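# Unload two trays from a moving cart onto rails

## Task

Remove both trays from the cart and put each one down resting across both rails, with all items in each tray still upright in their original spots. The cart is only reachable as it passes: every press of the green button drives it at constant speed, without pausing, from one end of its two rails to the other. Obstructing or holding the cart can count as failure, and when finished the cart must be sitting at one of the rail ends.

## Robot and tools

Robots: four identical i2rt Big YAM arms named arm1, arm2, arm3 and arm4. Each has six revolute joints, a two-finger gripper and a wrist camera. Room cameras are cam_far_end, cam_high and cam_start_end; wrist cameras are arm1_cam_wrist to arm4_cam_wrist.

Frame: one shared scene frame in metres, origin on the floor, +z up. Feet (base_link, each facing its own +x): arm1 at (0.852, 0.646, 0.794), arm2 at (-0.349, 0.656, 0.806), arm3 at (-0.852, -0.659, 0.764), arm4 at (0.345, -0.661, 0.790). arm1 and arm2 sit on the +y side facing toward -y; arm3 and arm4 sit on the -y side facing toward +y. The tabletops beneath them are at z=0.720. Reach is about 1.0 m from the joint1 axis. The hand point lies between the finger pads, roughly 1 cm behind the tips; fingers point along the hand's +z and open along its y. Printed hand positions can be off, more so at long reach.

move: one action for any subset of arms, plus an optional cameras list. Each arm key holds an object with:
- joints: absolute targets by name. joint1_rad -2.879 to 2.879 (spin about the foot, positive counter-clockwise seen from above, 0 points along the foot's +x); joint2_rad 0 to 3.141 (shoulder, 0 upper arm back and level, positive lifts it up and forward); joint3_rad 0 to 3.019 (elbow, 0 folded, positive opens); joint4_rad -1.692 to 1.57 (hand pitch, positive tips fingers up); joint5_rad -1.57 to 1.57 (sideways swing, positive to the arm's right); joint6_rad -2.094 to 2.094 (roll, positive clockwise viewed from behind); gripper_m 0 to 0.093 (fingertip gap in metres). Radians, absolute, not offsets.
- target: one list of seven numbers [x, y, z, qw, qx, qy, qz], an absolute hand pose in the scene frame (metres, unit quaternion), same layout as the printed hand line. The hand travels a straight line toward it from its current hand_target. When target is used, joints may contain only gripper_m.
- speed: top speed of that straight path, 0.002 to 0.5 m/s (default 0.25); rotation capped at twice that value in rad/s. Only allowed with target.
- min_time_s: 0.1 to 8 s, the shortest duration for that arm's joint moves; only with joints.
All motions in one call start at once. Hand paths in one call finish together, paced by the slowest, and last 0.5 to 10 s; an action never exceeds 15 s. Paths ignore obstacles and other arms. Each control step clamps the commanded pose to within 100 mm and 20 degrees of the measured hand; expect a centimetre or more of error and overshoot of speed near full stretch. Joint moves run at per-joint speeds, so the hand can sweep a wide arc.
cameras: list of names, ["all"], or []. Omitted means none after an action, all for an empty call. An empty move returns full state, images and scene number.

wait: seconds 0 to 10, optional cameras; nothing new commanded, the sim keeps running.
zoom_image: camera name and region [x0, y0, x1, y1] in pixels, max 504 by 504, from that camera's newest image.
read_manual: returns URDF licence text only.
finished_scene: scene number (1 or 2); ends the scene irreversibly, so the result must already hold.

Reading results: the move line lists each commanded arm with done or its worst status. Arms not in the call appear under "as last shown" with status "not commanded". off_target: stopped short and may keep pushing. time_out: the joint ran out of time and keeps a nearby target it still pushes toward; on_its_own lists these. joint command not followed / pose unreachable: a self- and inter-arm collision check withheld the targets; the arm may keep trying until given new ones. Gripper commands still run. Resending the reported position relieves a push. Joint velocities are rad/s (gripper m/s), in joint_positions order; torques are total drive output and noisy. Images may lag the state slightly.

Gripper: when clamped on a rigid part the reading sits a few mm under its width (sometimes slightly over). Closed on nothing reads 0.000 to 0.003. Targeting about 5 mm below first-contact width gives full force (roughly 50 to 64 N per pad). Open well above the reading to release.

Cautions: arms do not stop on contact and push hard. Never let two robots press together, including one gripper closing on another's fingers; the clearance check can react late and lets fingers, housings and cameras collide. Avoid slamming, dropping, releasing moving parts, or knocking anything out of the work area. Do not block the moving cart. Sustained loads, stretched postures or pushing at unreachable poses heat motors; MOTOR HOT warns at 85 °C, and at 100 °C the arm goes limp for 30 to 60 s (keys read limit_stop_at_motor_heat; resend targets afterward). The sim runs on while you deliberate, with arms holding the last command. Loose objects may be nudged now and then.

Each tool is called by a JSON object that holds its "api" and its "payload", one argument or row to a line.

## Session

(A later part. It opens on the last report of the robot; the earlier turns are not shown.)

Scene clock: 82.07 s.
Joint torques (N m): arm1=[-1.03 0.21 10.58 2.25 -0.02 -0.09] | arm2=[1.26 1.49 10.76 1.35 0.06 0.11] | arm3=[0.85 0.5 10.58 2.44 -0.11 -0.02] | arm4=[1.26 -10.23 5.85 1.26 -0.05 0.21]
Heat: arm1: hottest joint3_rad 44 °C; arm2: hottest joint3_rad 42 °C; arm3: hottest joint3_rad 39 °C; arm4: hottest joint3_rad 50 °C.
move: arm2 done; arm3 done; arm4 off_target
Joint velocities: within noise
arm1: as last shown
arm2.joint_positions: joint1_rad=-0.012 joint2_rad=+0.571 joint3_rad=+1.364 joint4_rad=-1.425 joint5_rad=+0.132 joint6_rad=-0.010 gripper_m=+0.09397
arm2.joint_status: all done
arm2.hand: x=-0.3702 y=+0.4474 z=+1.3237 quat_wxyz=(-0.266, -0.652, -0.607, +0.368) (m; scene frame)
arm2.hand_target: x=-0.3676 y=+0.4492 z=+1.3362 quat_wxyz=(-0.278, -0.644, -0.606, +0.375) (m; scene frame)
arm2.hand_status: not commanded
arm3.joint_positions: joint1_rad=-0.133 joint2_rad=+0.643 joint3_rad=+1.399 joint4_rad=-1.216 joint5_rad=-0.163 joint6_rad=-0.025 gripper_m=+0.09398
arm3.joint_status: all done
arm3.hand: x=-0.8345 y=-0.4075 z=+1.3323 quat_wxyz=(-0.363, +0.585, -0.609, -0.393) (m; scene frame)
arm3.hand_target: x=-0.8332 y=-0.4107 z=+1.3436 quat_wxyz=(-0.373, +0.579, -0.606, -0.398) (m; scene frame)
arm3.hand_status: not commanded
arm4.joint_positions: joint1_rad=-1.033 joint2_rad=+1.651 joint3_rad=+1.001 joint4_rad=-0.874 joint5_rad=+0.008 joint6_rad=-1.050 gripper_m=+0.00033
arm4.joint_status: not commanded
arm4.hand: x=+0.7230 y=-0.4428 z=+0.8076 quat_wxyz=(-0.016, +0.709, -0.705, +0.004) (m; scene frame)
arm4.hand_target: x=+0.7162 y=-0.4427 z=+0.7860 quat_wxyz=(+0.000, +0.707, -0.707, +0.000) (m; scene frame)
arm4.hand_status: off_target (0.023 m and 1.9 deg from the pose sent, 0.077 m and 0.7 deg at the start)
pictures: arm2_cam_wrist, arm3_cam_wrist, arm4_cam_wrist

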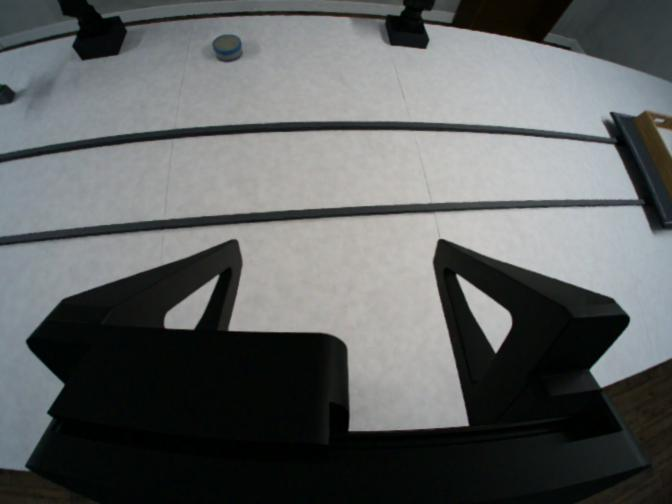

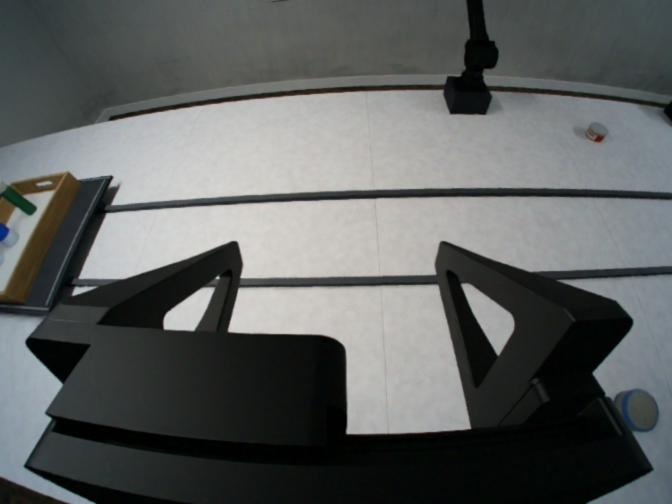

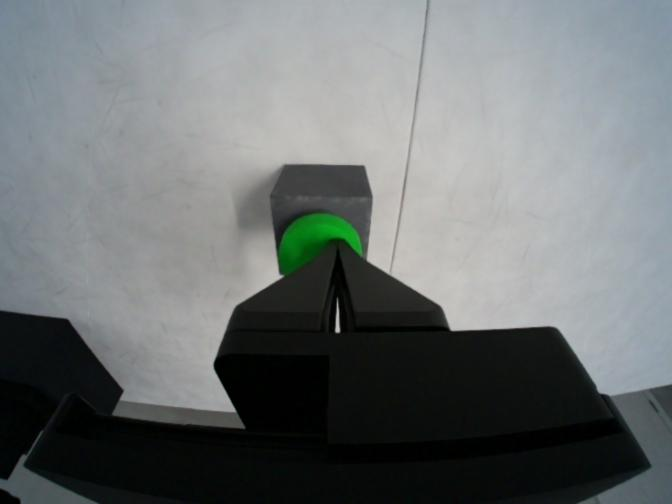

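{"api": "move", "payload": {
  "arm4": {"target":[0.708,-0.438,0.765,0,0.707,-0.707,0],"speed":0.1},
  "cameras": ["arm4_cam_wrist","arm3_cam_wrist"]
}}

{"api": "wait", "payload": {
  "seconds": 1,
  "cameras": ["arm4_cam_wrist","arm3_cam_wrist","cam_high"]
}}

{"api": "wait", "payload": {
  "seconds": 1,
  "cameras": ["arm2_cam_wrist","arm3_cam_wrist","cam_high"]
}}

{"api": "wait", "payload": {
  "seconds": 1,
  "cameras": ["arm2_cam_wrist","arm3_cam_wrist","cam_high"]
}}

{"api": "wait", "payload": {
  "seconds": 1,
  "cameras": ["arm2_cam_wrist","arm3_cam_wrist","cam_high"]
}}

{"api": "wait", "payload": {
  "seconds": 1.5,
  "cameras": ["arm2_cam_wrist","arm3_cam_wrist","cam_high"]
}}

{"api": "wait", "payload": {
  "seconds": 1.5,
  "cameras": ["arm1_cam_wrist","arm3_cam_wrist","cam_high"]
}}

{"api": "wait", "payload": {
  "seconds": 1.5,
  "cameras": ["arm1_cam_wrist","arm2_cam_wrist","cam_high"]
}}

{"api": "wait", "payload": {
  "seconds": 1.5,
  "cameras": ["arm1_cam_wrist","arm2_cam_wrist","cam_high"]
}}

{"api": "wait", "payload": {
  "seconds": 2,
  "cameras": ["arm1_cam_wrist","arm2_cam_wrist","cam_high"]
}}

{"api": "wait", "payload": {
  "seconds": 2,
  "cameras": ["arm1_cam_wrist","cam_high"]
}}

{"api": "wait", "payload": {
  "seconds": 2,
  "cameras": ["cam_far_end","cam_high"]
}}

Scene clock: 92.97 s.
Joint torques (N m): arm1=[-1.55 -0.32 10.66 2.06 0.03 -0.09] | arm2=[1.2 1.2 10.73 1.42 0.06 0.11] | arm3=[0.67 0.44 10.7 2.43 -0.11 0.01] | arm4=[2.2 -7.82 4.44 2.29 -0.49 0.21]
Heat: arm1: hottest joint3_rad 45 °C; arm2: hottest joint3_rad 42 °C; arm3: hottest joint3_rad 40 °C; arm4: hottest joint3_rad 48 °C.
move: arm4 off_target
Joint velocities: within noise
arm1, arm2, arm3: as last shown
arm4.joint_positions: joint1_rad=-1.027 joint2_rad=+1.641 joint3_rad=+0.983 joint4_rad=-0.845 joint5_rad=+0.020 joint6_rad=-1.033 gripper_m=+0.00033
arm4.joint_status: not commanded
arm4.hand: x=+0.7225 y=-0.4424 z=+0.8066 quat_wxyz=(-0.025, +0.705, -0.708, +0.012) (m; scene frame)
arm4.hand_target: x=+0.7057 y=-0.4404 z=+0.7686 quat_wxyz=(+0.000, +0.707, -0.707, +0.000) (m; scene frame)
arm4.hand_status: off_target (0.044 m and 3.2 deg from the pose sent, 0.045 m and 1.9 deg at the start)
pictures: arm3_cam_wrist, arm4_cam_wrist

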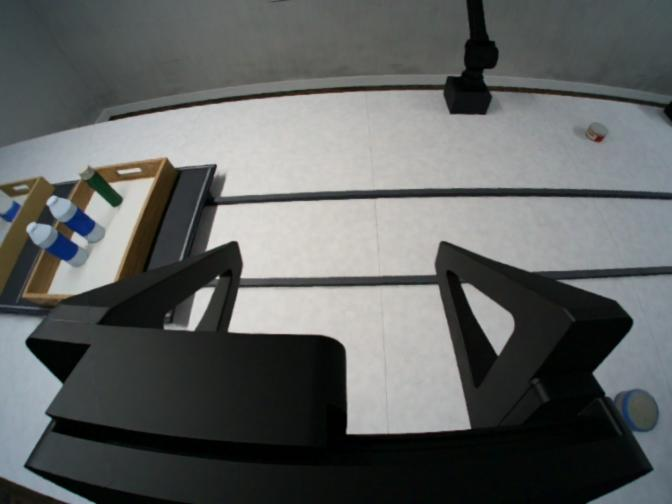

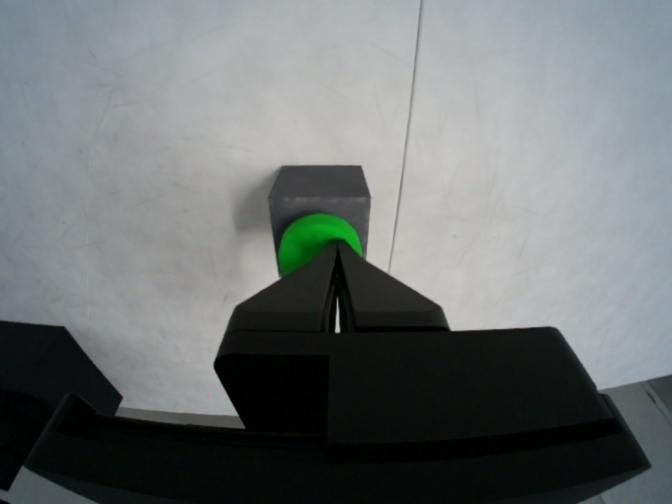

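Scene clock: 93.97 s.
Joint torques (N m): arm1=[-1.26 -1.14 10.55 2.14 0 -0.07] | arm2=[1.2 1.55 10.76 1.39 0.05 0.1] | arm3=[0.5 0.97 10.63 2.3 -0.13 0] | arm4=[2.2 -8 4.44 2.3 -0.49 0.21]
Heat: arm1: hottest joint3_rad 45 °C; arm2: hottest joint3_rad 42 °C; arm3: hottest joint3_rad 40 °C; arm4: hottest joint3_rad 47 °C.
Joint velocities: within noise
arm1.joint_positions: joint1_rad=+0.216 joint2_rad=+0.646 joint3_rad=+1.361 joint4_rad=-1.443 joint5_rad=+0.041 joint6_rad=-0.007 gripper_m=+0.09396
arm1.joint_status: not commanded
arm1.hand: x=+0.8790 y=+0.4117 z=+1.2908 quat_wxyz=(-0.301, -0.594, -0.694, +0.274) (m; scene frame)
arm1.hand_target: x=+0.8786 y=+0.4132 z=+1.3033 quat_wxyz=(-0.311, -0.590, -0.689, +0.282) (m; scene frame)
arm1.hand_status: not commanded
arm2.joint_positions: joint1_rad=-0.012 joint2_rad=+0.571 joint3_rad=+1.364 joint4_rad=-1.425 joint5_rad=+0.132 joint6_rad=-0.010 gripper_m=+0.09397
arm2.joint_status: not commanded
arm2.hand: x=-0.3702 y=+0.4474 z=+1.3237 quat_wxyz=(-0.266, -0.652, -0.607, +0.368) (m; scene frame)
arm2.hand_target: x=-0.3676 y=+0.4492 z=+1.3362 quat_wxyz=(-0.278, -0.644, -0.606, +0.375) (m; scene frame)
arm2.hand_status: not commanded
arm3.joint_positions: joint1_rad=-0.133 joint2_rad=+0.643 joint3_rad=+1.399 joint4_rad=-1.216 joint5_rad=-0.163 joint6_rad=-0.025 gripper_m=+0.09398
arm3.joint_status: not commanded
arm3.hand: x=-0.8345 y=-0.4075 z=+1.3323 quat_wxyz=(-0.363, +0.585, -0.609, -0.393) (m; scene frame)
arm3.hand_target: x=-0.8332 y=-0.4107 z=+1.3436 quat_wxyz=(-0.373, +0.579, -0.606, -0.398) (m; scene frame)
arm3.hand_status: not commanded
arm4.joint_positions: joint1_rad=-1.027 joint2_rad=+1.641 joint3_rad=+0.983 joint4_rad=-0.845 joint5_rad=+0.020 joint6_rad=-1.033 gripper_m=+0.00033
arm4.joint_status: not commanded
arm4.hand: x=+0.7225 y=-0.4424 z=+0.8066 quat_wxyz=(-0.025, +0.705, -0.708, +0.012) (m; scene frame)
arm4.hand_target: x=+0.7057 y=-0.4404 z=+0.7686 quat_wxyz=(+0.000, +0.707, -0.707, +0.000) (m; scene frame)
arm4.hand_status: off_target (0.044 m and 3.2 deg from the pose sent, 0.045 m and 1.9 deg at the start)
wait: 1.00 s; at rest by 0.27 s
pictures: arm3_cam_wrist, arm4_cam_wrist, cam_high

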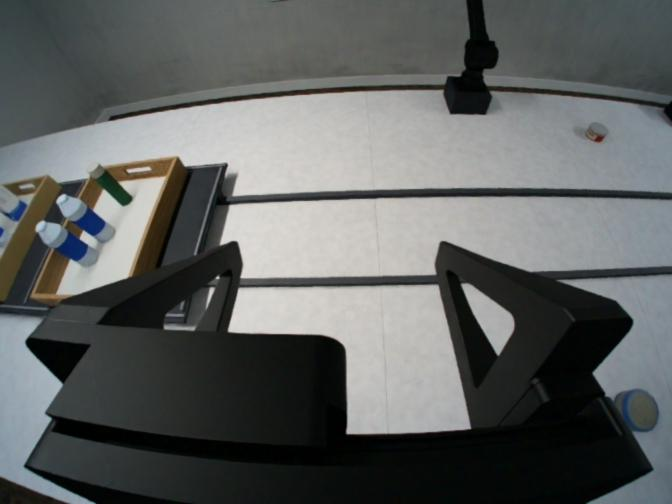

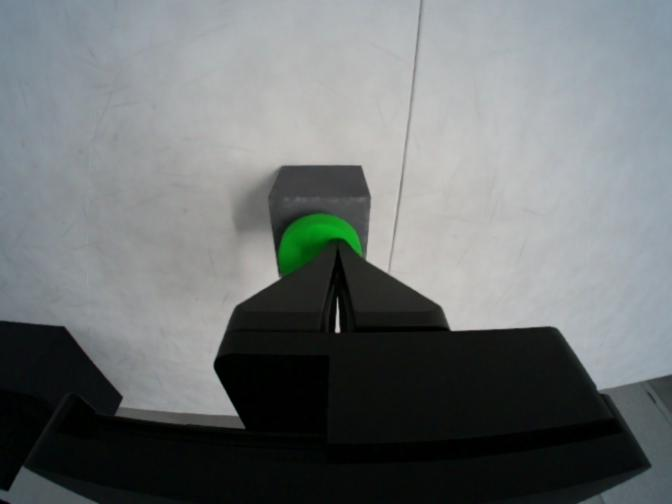

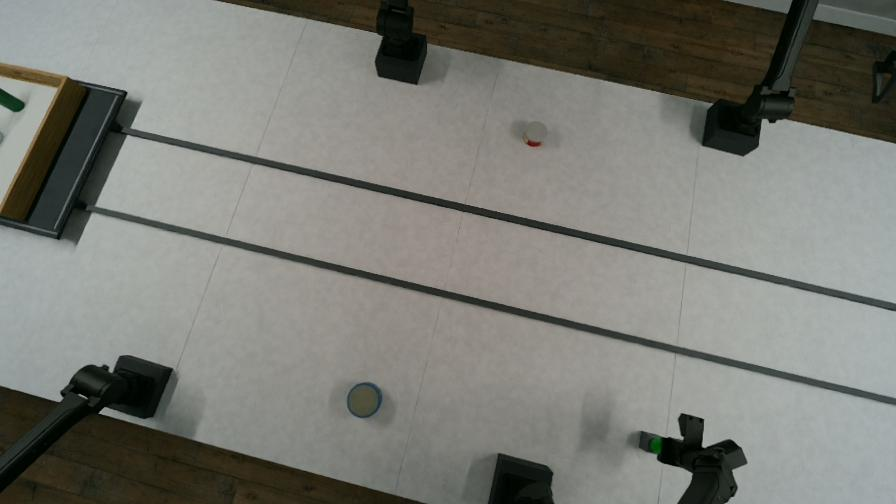

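Scene clock: 94.97 s.
Joint torques (N m): arm1=[-1.08 0.67 10.5 2.1 0.01 -0.04] | arm2=[1.14 1.32 10.78 1.39 0.06 0.11] | arm3=[0.62 0.73 10.63 2.22 -0.08 -0.01] | arm4=[2.14 -7.88 4.44 2.33 -0.48 0.21]
Heat: arm1: hottest joint3_rad 45 °C; arm2: hottest joint3_rad 42 °C; arm3: hottest joint3_rad 40 °C; arm4: hottest joint3_rad 47 °C.
Joint velocities: within noise
arm1.joint_positions: joint1_rad=+0.216 joint2_rad=+0.646 joint3_rad=+1.361 joint4_rad=-1.443 joint5_rad=+0.041 joint6_rad=-0.007 gripper_m=+0.09396
arm1.joint_status: not commanded
arm1.hand: x=+0.8790 y=+0.4117 z=+1.2908 quat_wxyz=(-0.301, -0.594, -0.694, +0.274) (m; scene frame)
arm1.hand_target: x=+0.8786 y=+0.4132 z=+1.3033 quat_wxyz=(-0.311, -0.590, -0.689, +0.282) (m; scene frame)
arm1.hand_status: not commanded
arm2.joint_positions: joint1_rad=-0.012 joint2_rad=+0.571 joint3_rad=+1.364 joint4_rad=-1.425 joint5_rad=+0.132 joint6_rad=-0.010 gripper_m=+0.09397
arm2.joint_status: not commanded
arm2.hand: x=-0.3702 y=+0.4474 z=+1.3237 quat_wxyz=(-0.266, -0.652, -0.607, +0.368) (m; scene frame)
arm2.hand_target: x=-0.3676 y=+0.4492 z=+1.3362 quat_wxyz=(-0.278, -0.644, -0.606, +0.375) (m; scene frame)
arm2.hand_status: not commanded
arm3.joint_positions: joint1_rad=-0.133 joint2_rad=+0.643 joint3_rad=+1.399 joint4_rad=-1.216 joint5_rad=-0.163 joint6_rad=-0.025 gripper_m=+0.09398
arm3.joint_status: not commanded
arm3.hand: x=-0.8345 y=-0.4075 z=+1.3323 quat_wxyz=(-0.363, +0.585, -0.609, -0.393) (m; scene frame)
arm3.hand_target: x=-0.8332 y=-0.4107 z=+1.3436 quat_wxyz=(-0.373, +0.579, -0.606, -0.398) (m; scene frame)
arm3.hand_status: not commanded
arm4.joint_positions: joint1_rad=-1.027 joint2_rad=+1.641 joint3_rad=+0.983 joint4_rad=-0.845 joint5_rad=+0.020 joint6_rad=-1.033 gripper_m=+0.00033
arm4.joint_status: not commanded
arm4.hand: x=+0.7225 y=-0.4424 z=+0.8066 quat_wxyz=(-0.025, +0.705, -0.708, +0.012) (m; scene frame)
arm4.hand_target: x=+0.7057 y=-0.4404 z=+0.7686 quat_wxyz=(+0.000, +0.707, -0.707, +0.000) (m; scene frame)
arm4.hand_status: off_target (0.044 m and 3.2 deg from the pose sent, 0.045 m and 1.9 deg at the start)
wait: 1.00 s; at rest by 0.27 s
pictures: arm2_cam_wrist, arm3_cam_wrist, cam_high

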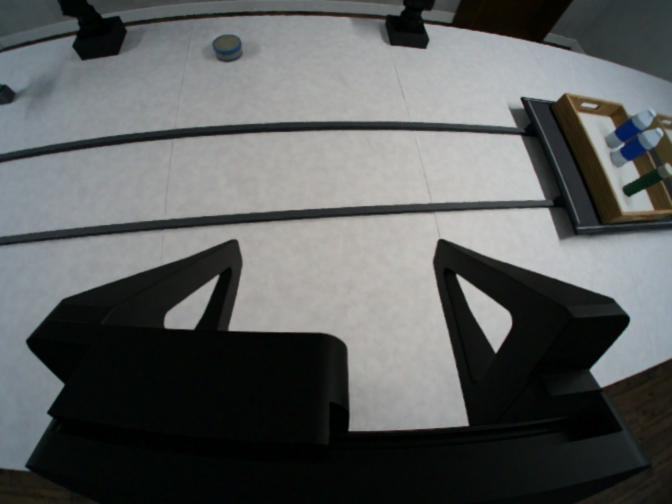

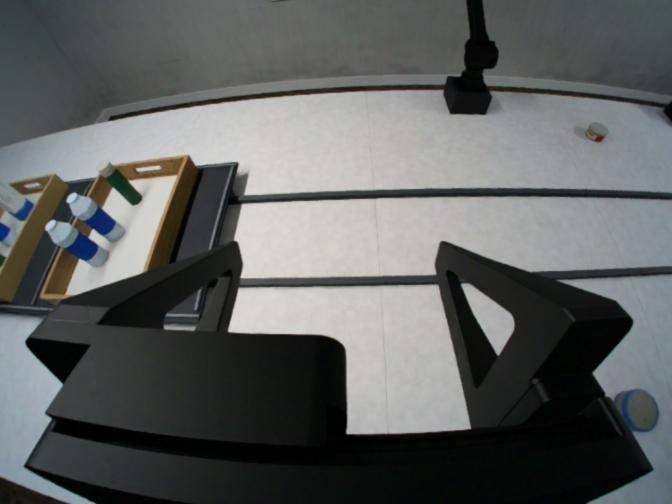

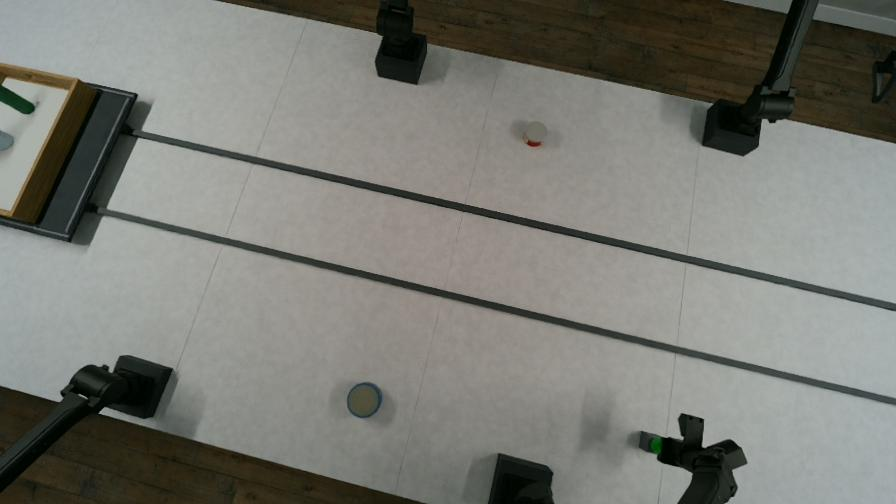

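Scene clock: 95.97 s.
Joint torques (N m): arm1=[-0.73 0.32 10.43 2.24 -0.03 -0.1] | arm2=[1.14 1.32 10.81 1.31 0.06 0.09] | arm3=[1.26 0.85 10.77 2.25 -0.16 0] | arm4=[2.14 -8 4.4 2.3 -0.48 0.22]
Heat: arm1: hottest joint3_rad 45 °C; arm2: hottest joint3_rad 42 °C; arm3: hottest joint3_rad 40 °C; arm4: hottest joint3_rad 47 °C.
Joint velocities: within noise
arm1.joint_positions: joint1_rad=+0.216 joint2_rad=+0.646 joint3_rad=+1.361 joint4_rad=-1.443 joint5_rad=+0.041 joint6_rad=-0.007 gripper_m=+0.09396
arm1.joint_status: not commanded
arm1.hand: x=+0.8790 y=+0.4117 z=+1.2908 quat_wxyz=(-0.301, -0.594, -0.694, +0.274) (m; scene frame)
arm1.hand_target: x=+0.8786 y=+0.4132 z=+1.3033 quat_wxyz=(-0.311, -0.590, -0.689, +0.282) (m; scene frame)
arm1.hand_status: not commanded
arm2.joint_positions: joint1_rad=-0.012 joint2_rad=+0.571 joint3_rad=+1.364 joint4_rad=-1.425 joint5_rad=+0.132 joint6_rad=-0.010 gripper_m=+0.09397
arm2.joint_status: not commanded
arm2.hand: x=-0.3702 y=+0.4474 z=+1.3237 quat_wxyz=(-0.266, -0.652, -0.607, +0.368) (m; scene frame)
arm2.hand_target: x=-0.3676 y=+0.4492 z=+1.3362 quat_wxyz=(-0.278, -0.644, -0.606, +0.375) (m; scene frame)
arm2.hand_status: not commanded
arm3.joint_positions: joint1_rad=-0.133 joint2_rad=+0.643 joint3_rad=+1.399 joint4_rad=-1.216 joint5_rad=-0.163 joint6_rad=-0.025 gripper_m=+0.09398
arm3.joint_status: not commanded
arm3.hand: x=-0.8345 y=-0.4075 z=+1.3323 quat_wxyz=(-0.363, +0.585, -0.609, -0.393) (m; scene frame)
arm3.hand_target: x=-0.8332 y=-0.4107 z=+1.3436 quat_wxyz=(-0.373, +0.579, -0.606, -0.398) (m; scene frame)
arm3.hand_status: not commanded
arm4.joint_positions: joint1_rad=-1.027 joint2_rad=+1.641 joint3_rad=+0.983 joint4_rad=-0.845 joint5_rad=+0.020 joint6_rad=-1.033 gripper_m=+0.00033
arm4.joint_status: not commanded
arm4.hand: x=+0.7225 y=-0.4424 z=+0.8066 quat_wxyz=(-0.025, +0.705, -0.708, +0.012) (m; scene frame)
arm4.hand_target: x=+0.7057 y=-0.4404 z=+0.7686 quat_wxyz=(+0.000, +0.707, -0.707, +0.000) (m; scene frame)
arm4.hand_status: off_target (0.044 m and 3.2 deg from the pose sent, 0.045 m and 1.9 deg at the start)
wait: 1.00 s; at rest by 0.27 s
pictures: arm2_cam_wrist, arm3_cam_wrist, cam_high

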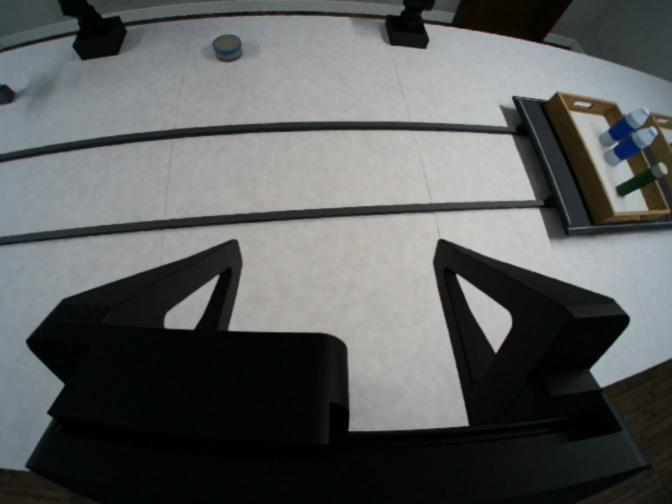

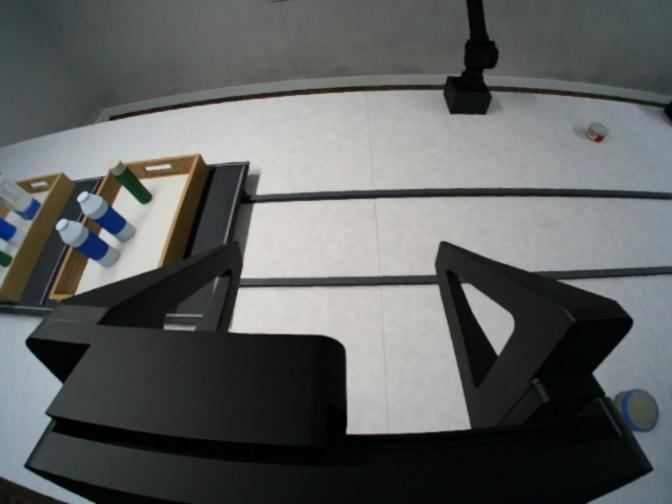

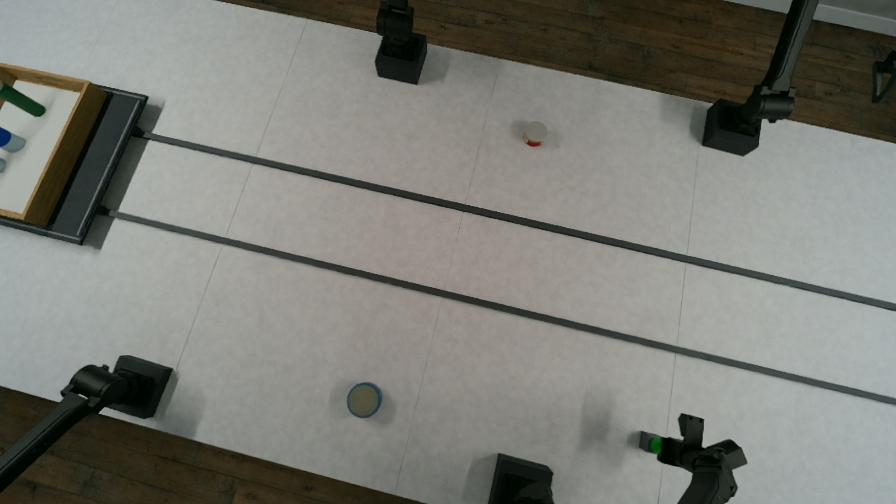

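Scene clock: 96.97 s.
Joint torques (N m): arm1=[-1.26 -0.5 10.65 2.21 -0.04 -0.07] | arm2=[1.26 1.38 10.71 1.37 0.06 0.11] | arm3=[0.56 0.38 10.66 2.24 -0.11 -0.01] | arm4=[2.37 -7.88 4.42 2.33 -0.48 0.21]
Heat: arm1: hottest joint3_rad 45 °C; arm2: hottest joint3_rad 42 °C; arm3: hottest joint3_rad 40 °C; arm4: hottest joint3_rad 47 °C.
Joint velocities: within noise
arm1.joint_positions: joint1_rad=+0.216 joint2_rad=+0.646 joint3_rad=+1.361 joint4_rad=-1.443 joint5_rad=+0.041 joint6_rad=-0.007 gripper_m=+0.09396
arm1.joint_status: not commanded
arm1.hand: x=+0.8790 y=+0.4117 z=+1.2908 quat_wxyz=(-0.301, -0.594, -0.694, +0.274) (m; scene frame)
arm1.hand_target: x=+0.8786 y=+0.4132 z=+1.3033 quat_wxyz=(-0.311, -0.590, -0.689, +0.282) (m; scene frame)
arm1.hand_status: not commanded
arm2.joint_positions: joint1_rad=-0.012 joint2_rad=+0.571 joint3_rad=+1.364 joint4_rad=-1.425 joint5_rad=+0.132 joint6_rad=-0.010 gripper_m=+0.09397
arm2.joint_status: not commanded
arm2.hand: x=-0.3702 y=+0.4474 z=+1.3237 quat_wxyz=(-0.266, -0.652, -0.607, +0.368) (m; scene frame)
arm2.hand_target: x=-0.3676 y=+0.4492 z=+1.3362 quat_wxyz=(-0.278, -0.644, -0.606, +0.375) (m; scene frame)
arm2.hand_status: not commanded
arm3.joint_positions: joint1_rad=-0.133 joint2_rad=+0.643 joint3_rad=+1.399 joint4_rad=-1.216 joint5_rad=-0.163 joint6_rad=-0.025 gripper_m=+0.09398
arm3.joint_status: not commanded
arm3.hand: x=-0.8345 y=-0.4075 z=+1.3323 quat_wxyz=(-0.363, +0.585, -0.609, -0.393) (m; scene frame)
arm3.hand_target: x=-0.8332 y=-0.4107 z=+1.3436 quat_wxyz=(-0.373, +0.579, -0.606, -0.398) (m; scene frame)
arm3.hand_status: not commanded
arm4.joint_positions: joint1_rad=-1.027 joint2_rad=+1.641 joint3_rad=+0.983 joint4_rad=-0.845 joint5_rad=+0.020 joint6_rad=-1.033 gripper_m=+0.00033
arm4.joint_status: not commanded
arm4.hand: x=+0.7225 y=-0.4424 z=+0.8066 quat_wxyz=(-0.025, +0.705, -0.708, +0.012) (m; scene frame)
arm4.hand_target: x=+0.7057 y=-0.4404 z=+0.7686 quat_wxyz=(+0.000, +0.707, -0.707, +0.000) (m; scene frame)
arm4.hand_status: off_target (0.044 m and 3.2 deg from the pose sent, 0.045 m and 1.9 deg at the start)
wait: 1.00 s; at rest by 0.27 s
pictures: arm2_cam_wrist, arm3_cam_wrist, cam_high

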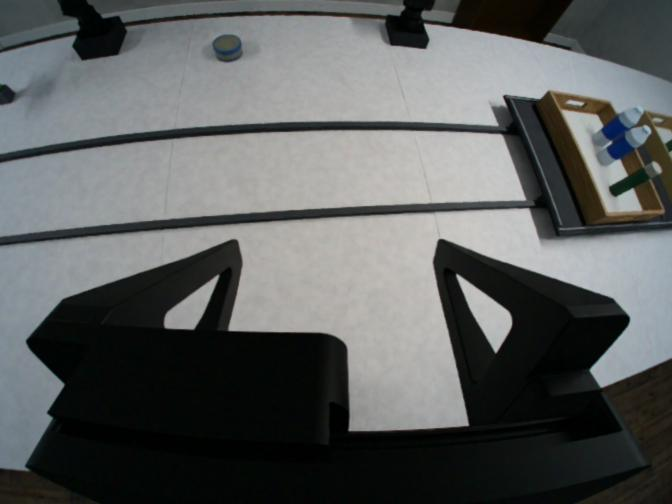

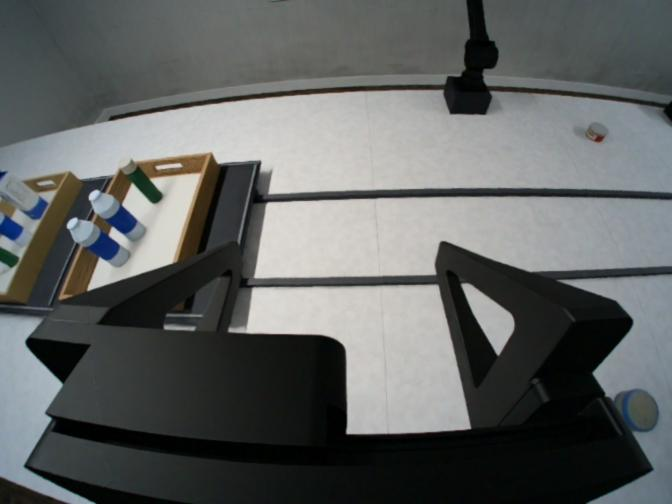

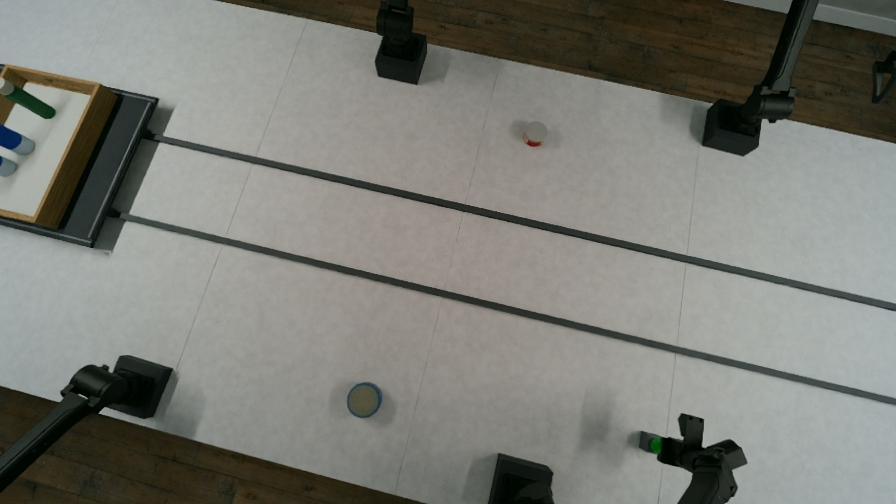

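Scene clock: 98.47 s.
Joint torques (N m): arm1=[-1.08 -0.38 10.61 2.17 -0.01 -0.07] | arm2=[1.14 1.44 10.78 1.42 0.06 0.1] | arm3=[0.79 0.97 10.61 2.22 -0.11 0.01] | arm4=[2.14 -7.94 4.44 2.32 -0.48 0.22]
Heat: arm1: hottest joint3_rad 45 °C; arm2: hottest joint3_rad 42 °C; arm3: hottest joint3_rad 40 °C; arm4: hottest joint3_rad 47 °C.
Joint velocities: within noise
arm1.joint_positions: joint1_rad=+0.216 joint2_rad=+0.646 joint3_rad=+1.361 joint4_rad=-1.443 joint5_rad=+0.041 joint6_rad=-0.007 gripper_m=+0.09396
arm1.joint_status: not commanded
arm1.hand: x=+0.8790 y=+0.4117 z=+1.2908 quat_wxyz=(-0.301, -0.594, -0.694, +0.274) (m; scene frame)
arm1.hand_target: x=+0.8786 y=+0.4132 z=+1.3033 quat_wxyz=(-0.311, -0.590, -0.689, +0.282) (m; scene frame)
arm1.hand_status: not commanded
arm2.joint_positions: joint1_rad=-0.012 joint2_rad=+0.571 joint3_rad=+1.364 joint4_rad=-1.425 joint5_rad=+0.132 joint6_rad=-0.010 gripper_m=+0.09397
arm2.joint_status: not commanded
arm2.hand: x=-0.3702 y=+0.4474 z=+1.3237 quat_wxyz=(-0.266, -0.652, -0.607, +0.368) (m; scene frame)
arm2.hand_target: x=-0.3676 y=+0.4492 z=+1.3362 quat_wxyz=(-0.278, -0.644, -0.606, +0.375) (m; scene frame)
arm2.hand_status: not commanded
arm3.joint_positions: joint1_rad=-0.133 joint2_rad=+0.643 joint3_rad=+1.399 joint4_rad=-1.216 joint5_rad=-0.163 joint6_rad=-0.025 gripper_m=+0.09398
arm3.joint_status: not commanded
arm3.hand: x=-0.8345 y=-0.4075 z=+1.3323 quat_wxyz=(-0.363, +0.585, -0.609, -0.393) (m; scene frame)
arm3.hand_target: x=-0.8332 y=-0.4107 z=+1.3436 quat_wxyz=(-0.373, +0.579, -0.606, -0.398) (m; scene frame)
arm3.hand_status: not commanded
arm4.joint_positions: joint1_rad=-1.027 joint2_rad=+1.641 joint3_rad=+0.983 joint4_rad=-0.845 joint5_rad=+0.020 joint6_rad=-1.033 gripper_m=+0.00033
arm4.joint_status: not commanded
arm4.hand: x=+0.7225 y=-0.4424 z=+0.8066 quat_wxyz=(-0.025, +0.705, -0.708, +0.012) (m; scene frame)
arm4.hand_target: x=+0.7057 y=-0.4404 z=+0.7686 quat_wxyz=(+0.000, +0.707, -0.707, +0.000) (m; scene frame)
arm4.hand_status: off_target (0.044 m and 3.2 deg from the pose sent, 0.045 m and 1.9 deg at the start)
wait: 1.50 s; at rest by 0.27 s
pictures: arm2_cam_wrist, arm3_cam_wrist, cam_high

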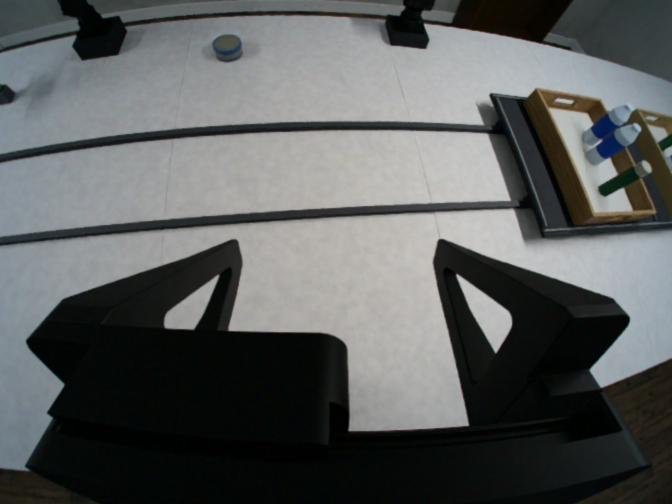

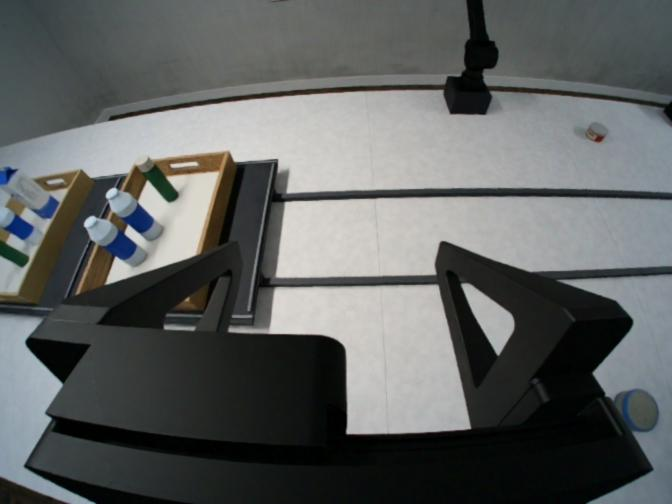

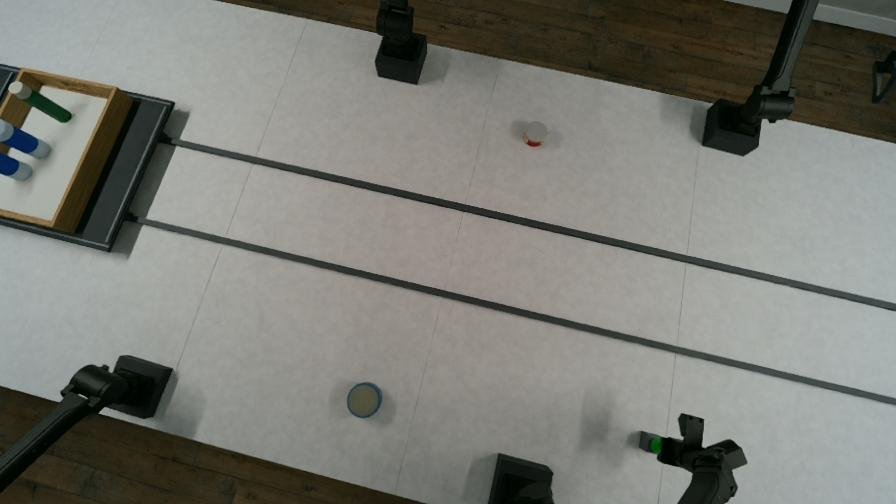

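Scene clock: 99.97 s.
Joint torques (N m): arm1=[-1.14 0.62 10.39 2.06 0.02 -0.09] | arm2=[1.2 1.32 10.78 1.39 0.06 0.11] | arm3=[0.5 0.5 10.63 2.32 -0.13 0] | arm4=[2.26 -8 4.46 2.33 -0.48 0.21]
Heat: arm1: hottest joint3_rad 45 °C; arm2: hottest joint3_rad 42 °C; arm3: hottest joint3_rad 40 °C; arm4: hottest joint3_rad 46 °C.
Joint velocities: within noise
arm1.joint_positions: joint1_rad=+0.216 joint2_rad=+0.646 joint3_rad=+1.361 joint4_rad=-1.443 joint5_rad=+0.041 joint6_rad=-0.007 gripper_m=+0.09396
arm1.joint_status: not commanded
arm1.hand: x=+0.8790 y=+0.4117 z=+1.2908 quat_wxyz=(-0.301, -0.594, -0.694, +0.274) (m; scene frame)
arm1.hand_target: x=+0.8786 y=+0.4132 z=+1.3033 quat_wxyz=(-0.311, -0.590, -0.689, +0.282) (m; scene frame)
arm1.hand_status: not commanded
arm2.joint_positions: joint1_rad=-0.012 joint2_rad=+0.571 joint3_rad=+1.364 joint4_rad=-1.425 joint5_rad=+0.132 joint6_rad=-0.010 gripper_m=+0.09397
arm2.joint_status: not commanded
arm2.hand: x=-0.3702 y=+0.4474 z=+1.3237 quat_wxyz=(-0.266, -0.652, -0.607, +0.368) (m; scene frame)
arm2.hand_target: x=-0.3676 y=+0.4492 z=+1.3362 quat_wxyz=(-0.278, -0.644, -0.606, +0.375) (m; scene frame)
arm2.hand_status: not commanded
arm3.joint_positions: joint1_rad=-0.133 joint2_rad=+0.643 joint3_rad=+1.399 joint4_rad=-1.216 joint5_rad=-0.163 joint6_rad=-0.025 gripper_m=+0.09398
arm3.joint_status: not commanded
arm3.hand: x=-0.8345 y=-0.4075 z=+1.3323 quat_wxyz=(-0.363, +0.585, -0.609, -0.393) (m; scene frame)
arm3.hand_target: x=-0.8332 y=-0.4107 z=+1.3436 quat_wxyz=(-0.373, +0.579, -0.606, -0.398) (m; scene frame)
arm3.hand_status: not commanded
arm4.joint_positions: joint1_rad=-1.027 joint2_rad=+1.641 joint3_rad=+0.983 joint4_rad=-0.845 joint5_rad=+0.020 joint6_rad=-1.033 gripper_m=+0.00033
arm4.joint_status: not commanded
arm4.hand: x=+0.7225 y=-0.4424 z=+0.8066 quat_wxyz=(-0.025, +0.705, -0.708, +0.012) (m; scene frame)
arm4.hand_target: x=+0.7057 y=-0.4404 z=+0.7686 quat_wxyz=(+0.000, +0.707, -0.707, +0.000) (m; scene frame)
arm4.hand_status: off_target (0.044 m and 3.2 deg from the pose sent, 0.045 m and 1.9 deg at the start)
wait: 1.50 s; at rest by 0.27 s
pictures: arm1_cam_wrist, arm3_cam_wrist, cam_high

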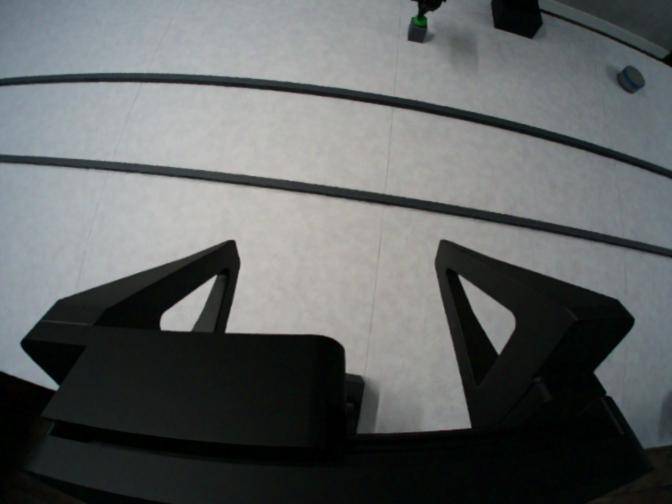

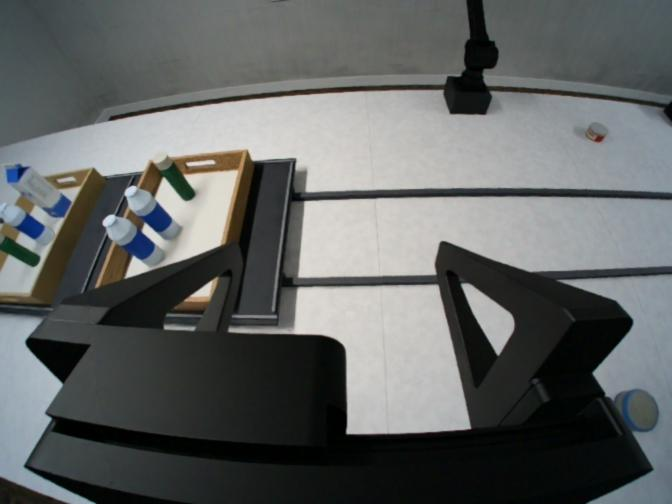

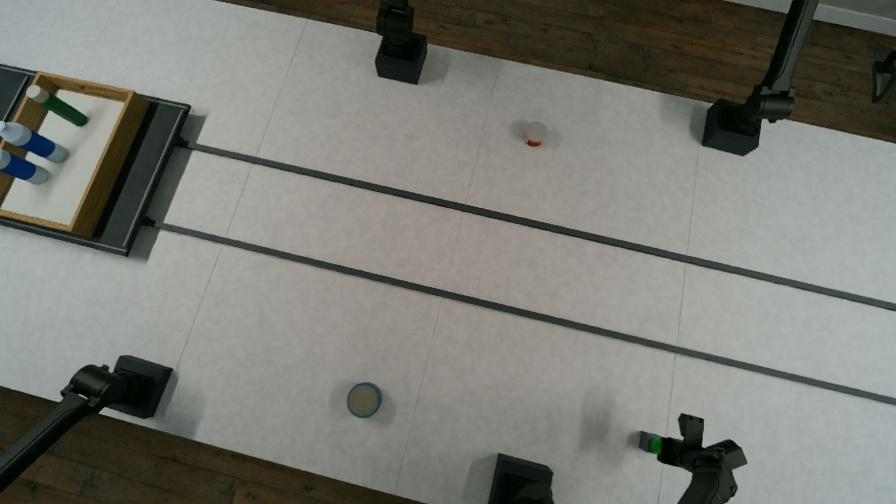

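Scene clock: 101.47 s.
Joint torques (N m): arm1=[0.09 -0.15 10.7 2.18 0 -0.06] | arm2=[1.2 1.38 10.74 1.37 0.04 0.1] | arm3=[0.15 0.91 10.78 2.32 -0.14 -0.05] | arm4=[2.08 -7.94 4.45 2.3 -0.49 0.2]
Heat: arm1: hottest joint3_rad 45 °C; arm2: hottest joint3_rad 42 °C; arm3: hottest joint3_rad 40 °C; arm4: hottest joint3_rad 46 °C.
Joint velocities: within noise
arm1.joint_positions: joint1_rad=+0.216 joint2_rad=+0.646 joint3_rad=+1.361 joint4_rad=-1.443 joint5_rad=+0.041 joint6_rad=-0.007 gripper_m=+0.09396
arm1.joint_status: not commanded
arm1.hand: x=+0.8790 y=+0.4117 z=+1.2908 quat_wxyz=(-0.301, -0.594, -0.694, +0.274) (m; scene frame)
arm1.hand_target: x=+0.8786 y=+0.4132 z=+1.3033 quat_wxyz=(-0.311, -0.590, -0.689, +0.282) (m; scene frame)
arm1.hand_status: not commanded
arm2.joint_positions: joint1_rad=-0.012 joint2_rad=+0.571 joint3_rad=+1.364 joint4_rad=-1.425 joint5_rad=+0.132 joint6_rad=-0.010 gripper_m=+0.09397
arm2.joint_status: not commanded
arm2.hand: x=-0.3702 y=+0.4474 z=+1.3237 quat_wxyz=(-0.266, -0.652, -0.607, +0.368) (m; scene frame)
arm2.hand_target: x=-0.3676 y=+0.4492 z=+1.3362 quat_wxyz=(-0.278, -0.644, -0.606, +0.375) (m; scene frame)
arm2.hand_status: not commanded
arm3.joint_positions: joint1_rad=-0.133 joint2_rad=+0.643 joint3_rad=+1.399 joint4_rad=-1.216 joint5_rad=-0.163 joint6_rad=-0.025 gripper_m=+0.09398
arm3.joint_status: not commanded
arm3.hand: x=-0.8345 y=-0.4075 z=+1.3323 quat_wxyz=(-0.363, +0.585, -0.609, -0.393) (m; scene frame)
arm3.hand_target: x=-0.8332 y=-0.4107 z=+1.3436 quat_wxyz=(-0.373, +0.579, -0.606, -0.398) (m; scene frame)
arm3.hand_status: not commanded
arm4.joint_positions: joint1_rad=-1.027 joint2_rad=+1.641 joint3_rad=+0.983 joint4_rad=-0.845 joint5_rad=+0.020 joint6_rad=-1.033 gripper_m=+0.00033
arm4.joint_status: not commanded
arm4.hand: x=+0.7225 y=-0.4424 z=+0.8066 quat_wxyz=(-0.025, +0.705, -0.708, +0.012) (m; scene frame)
arm4.hand_target: x=+0.7057 y=-0.4404 z=+0.7686 quat_wxyz=(+0.000, +0.707, -0.707, +0.000) (m; scene frame)
arm4.hand_status: off_target (0.044 m and 3.2 deg from the pose sent, 0.045 m and 1.9 deg at the start)
wait: 1.50 s; at rest by 0.27 s
pictures: arm1_cam_wrist, arm2_cam_wrist, cam_high

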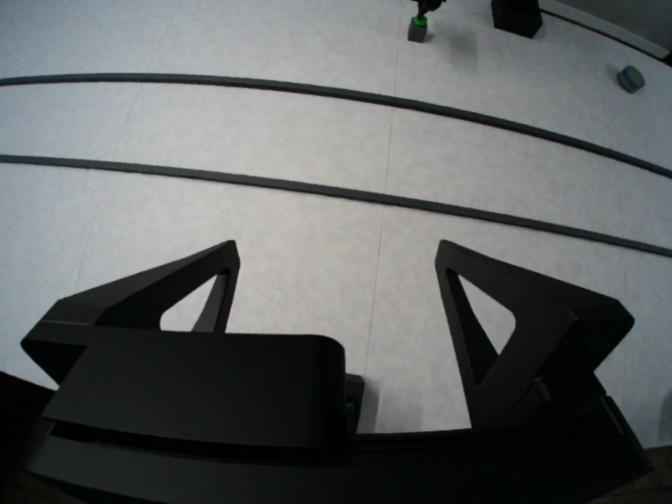

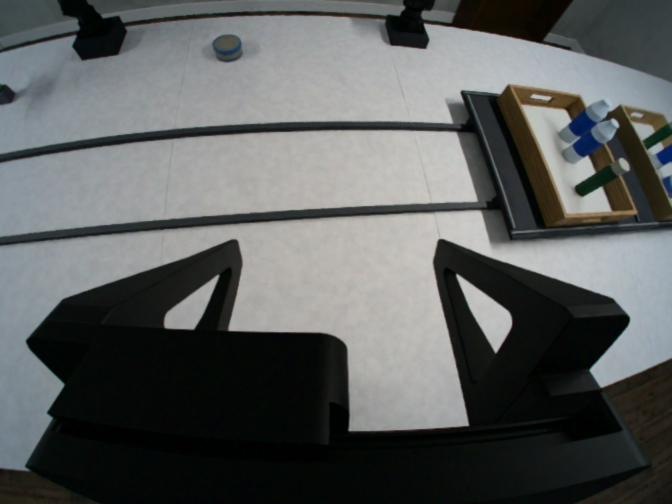

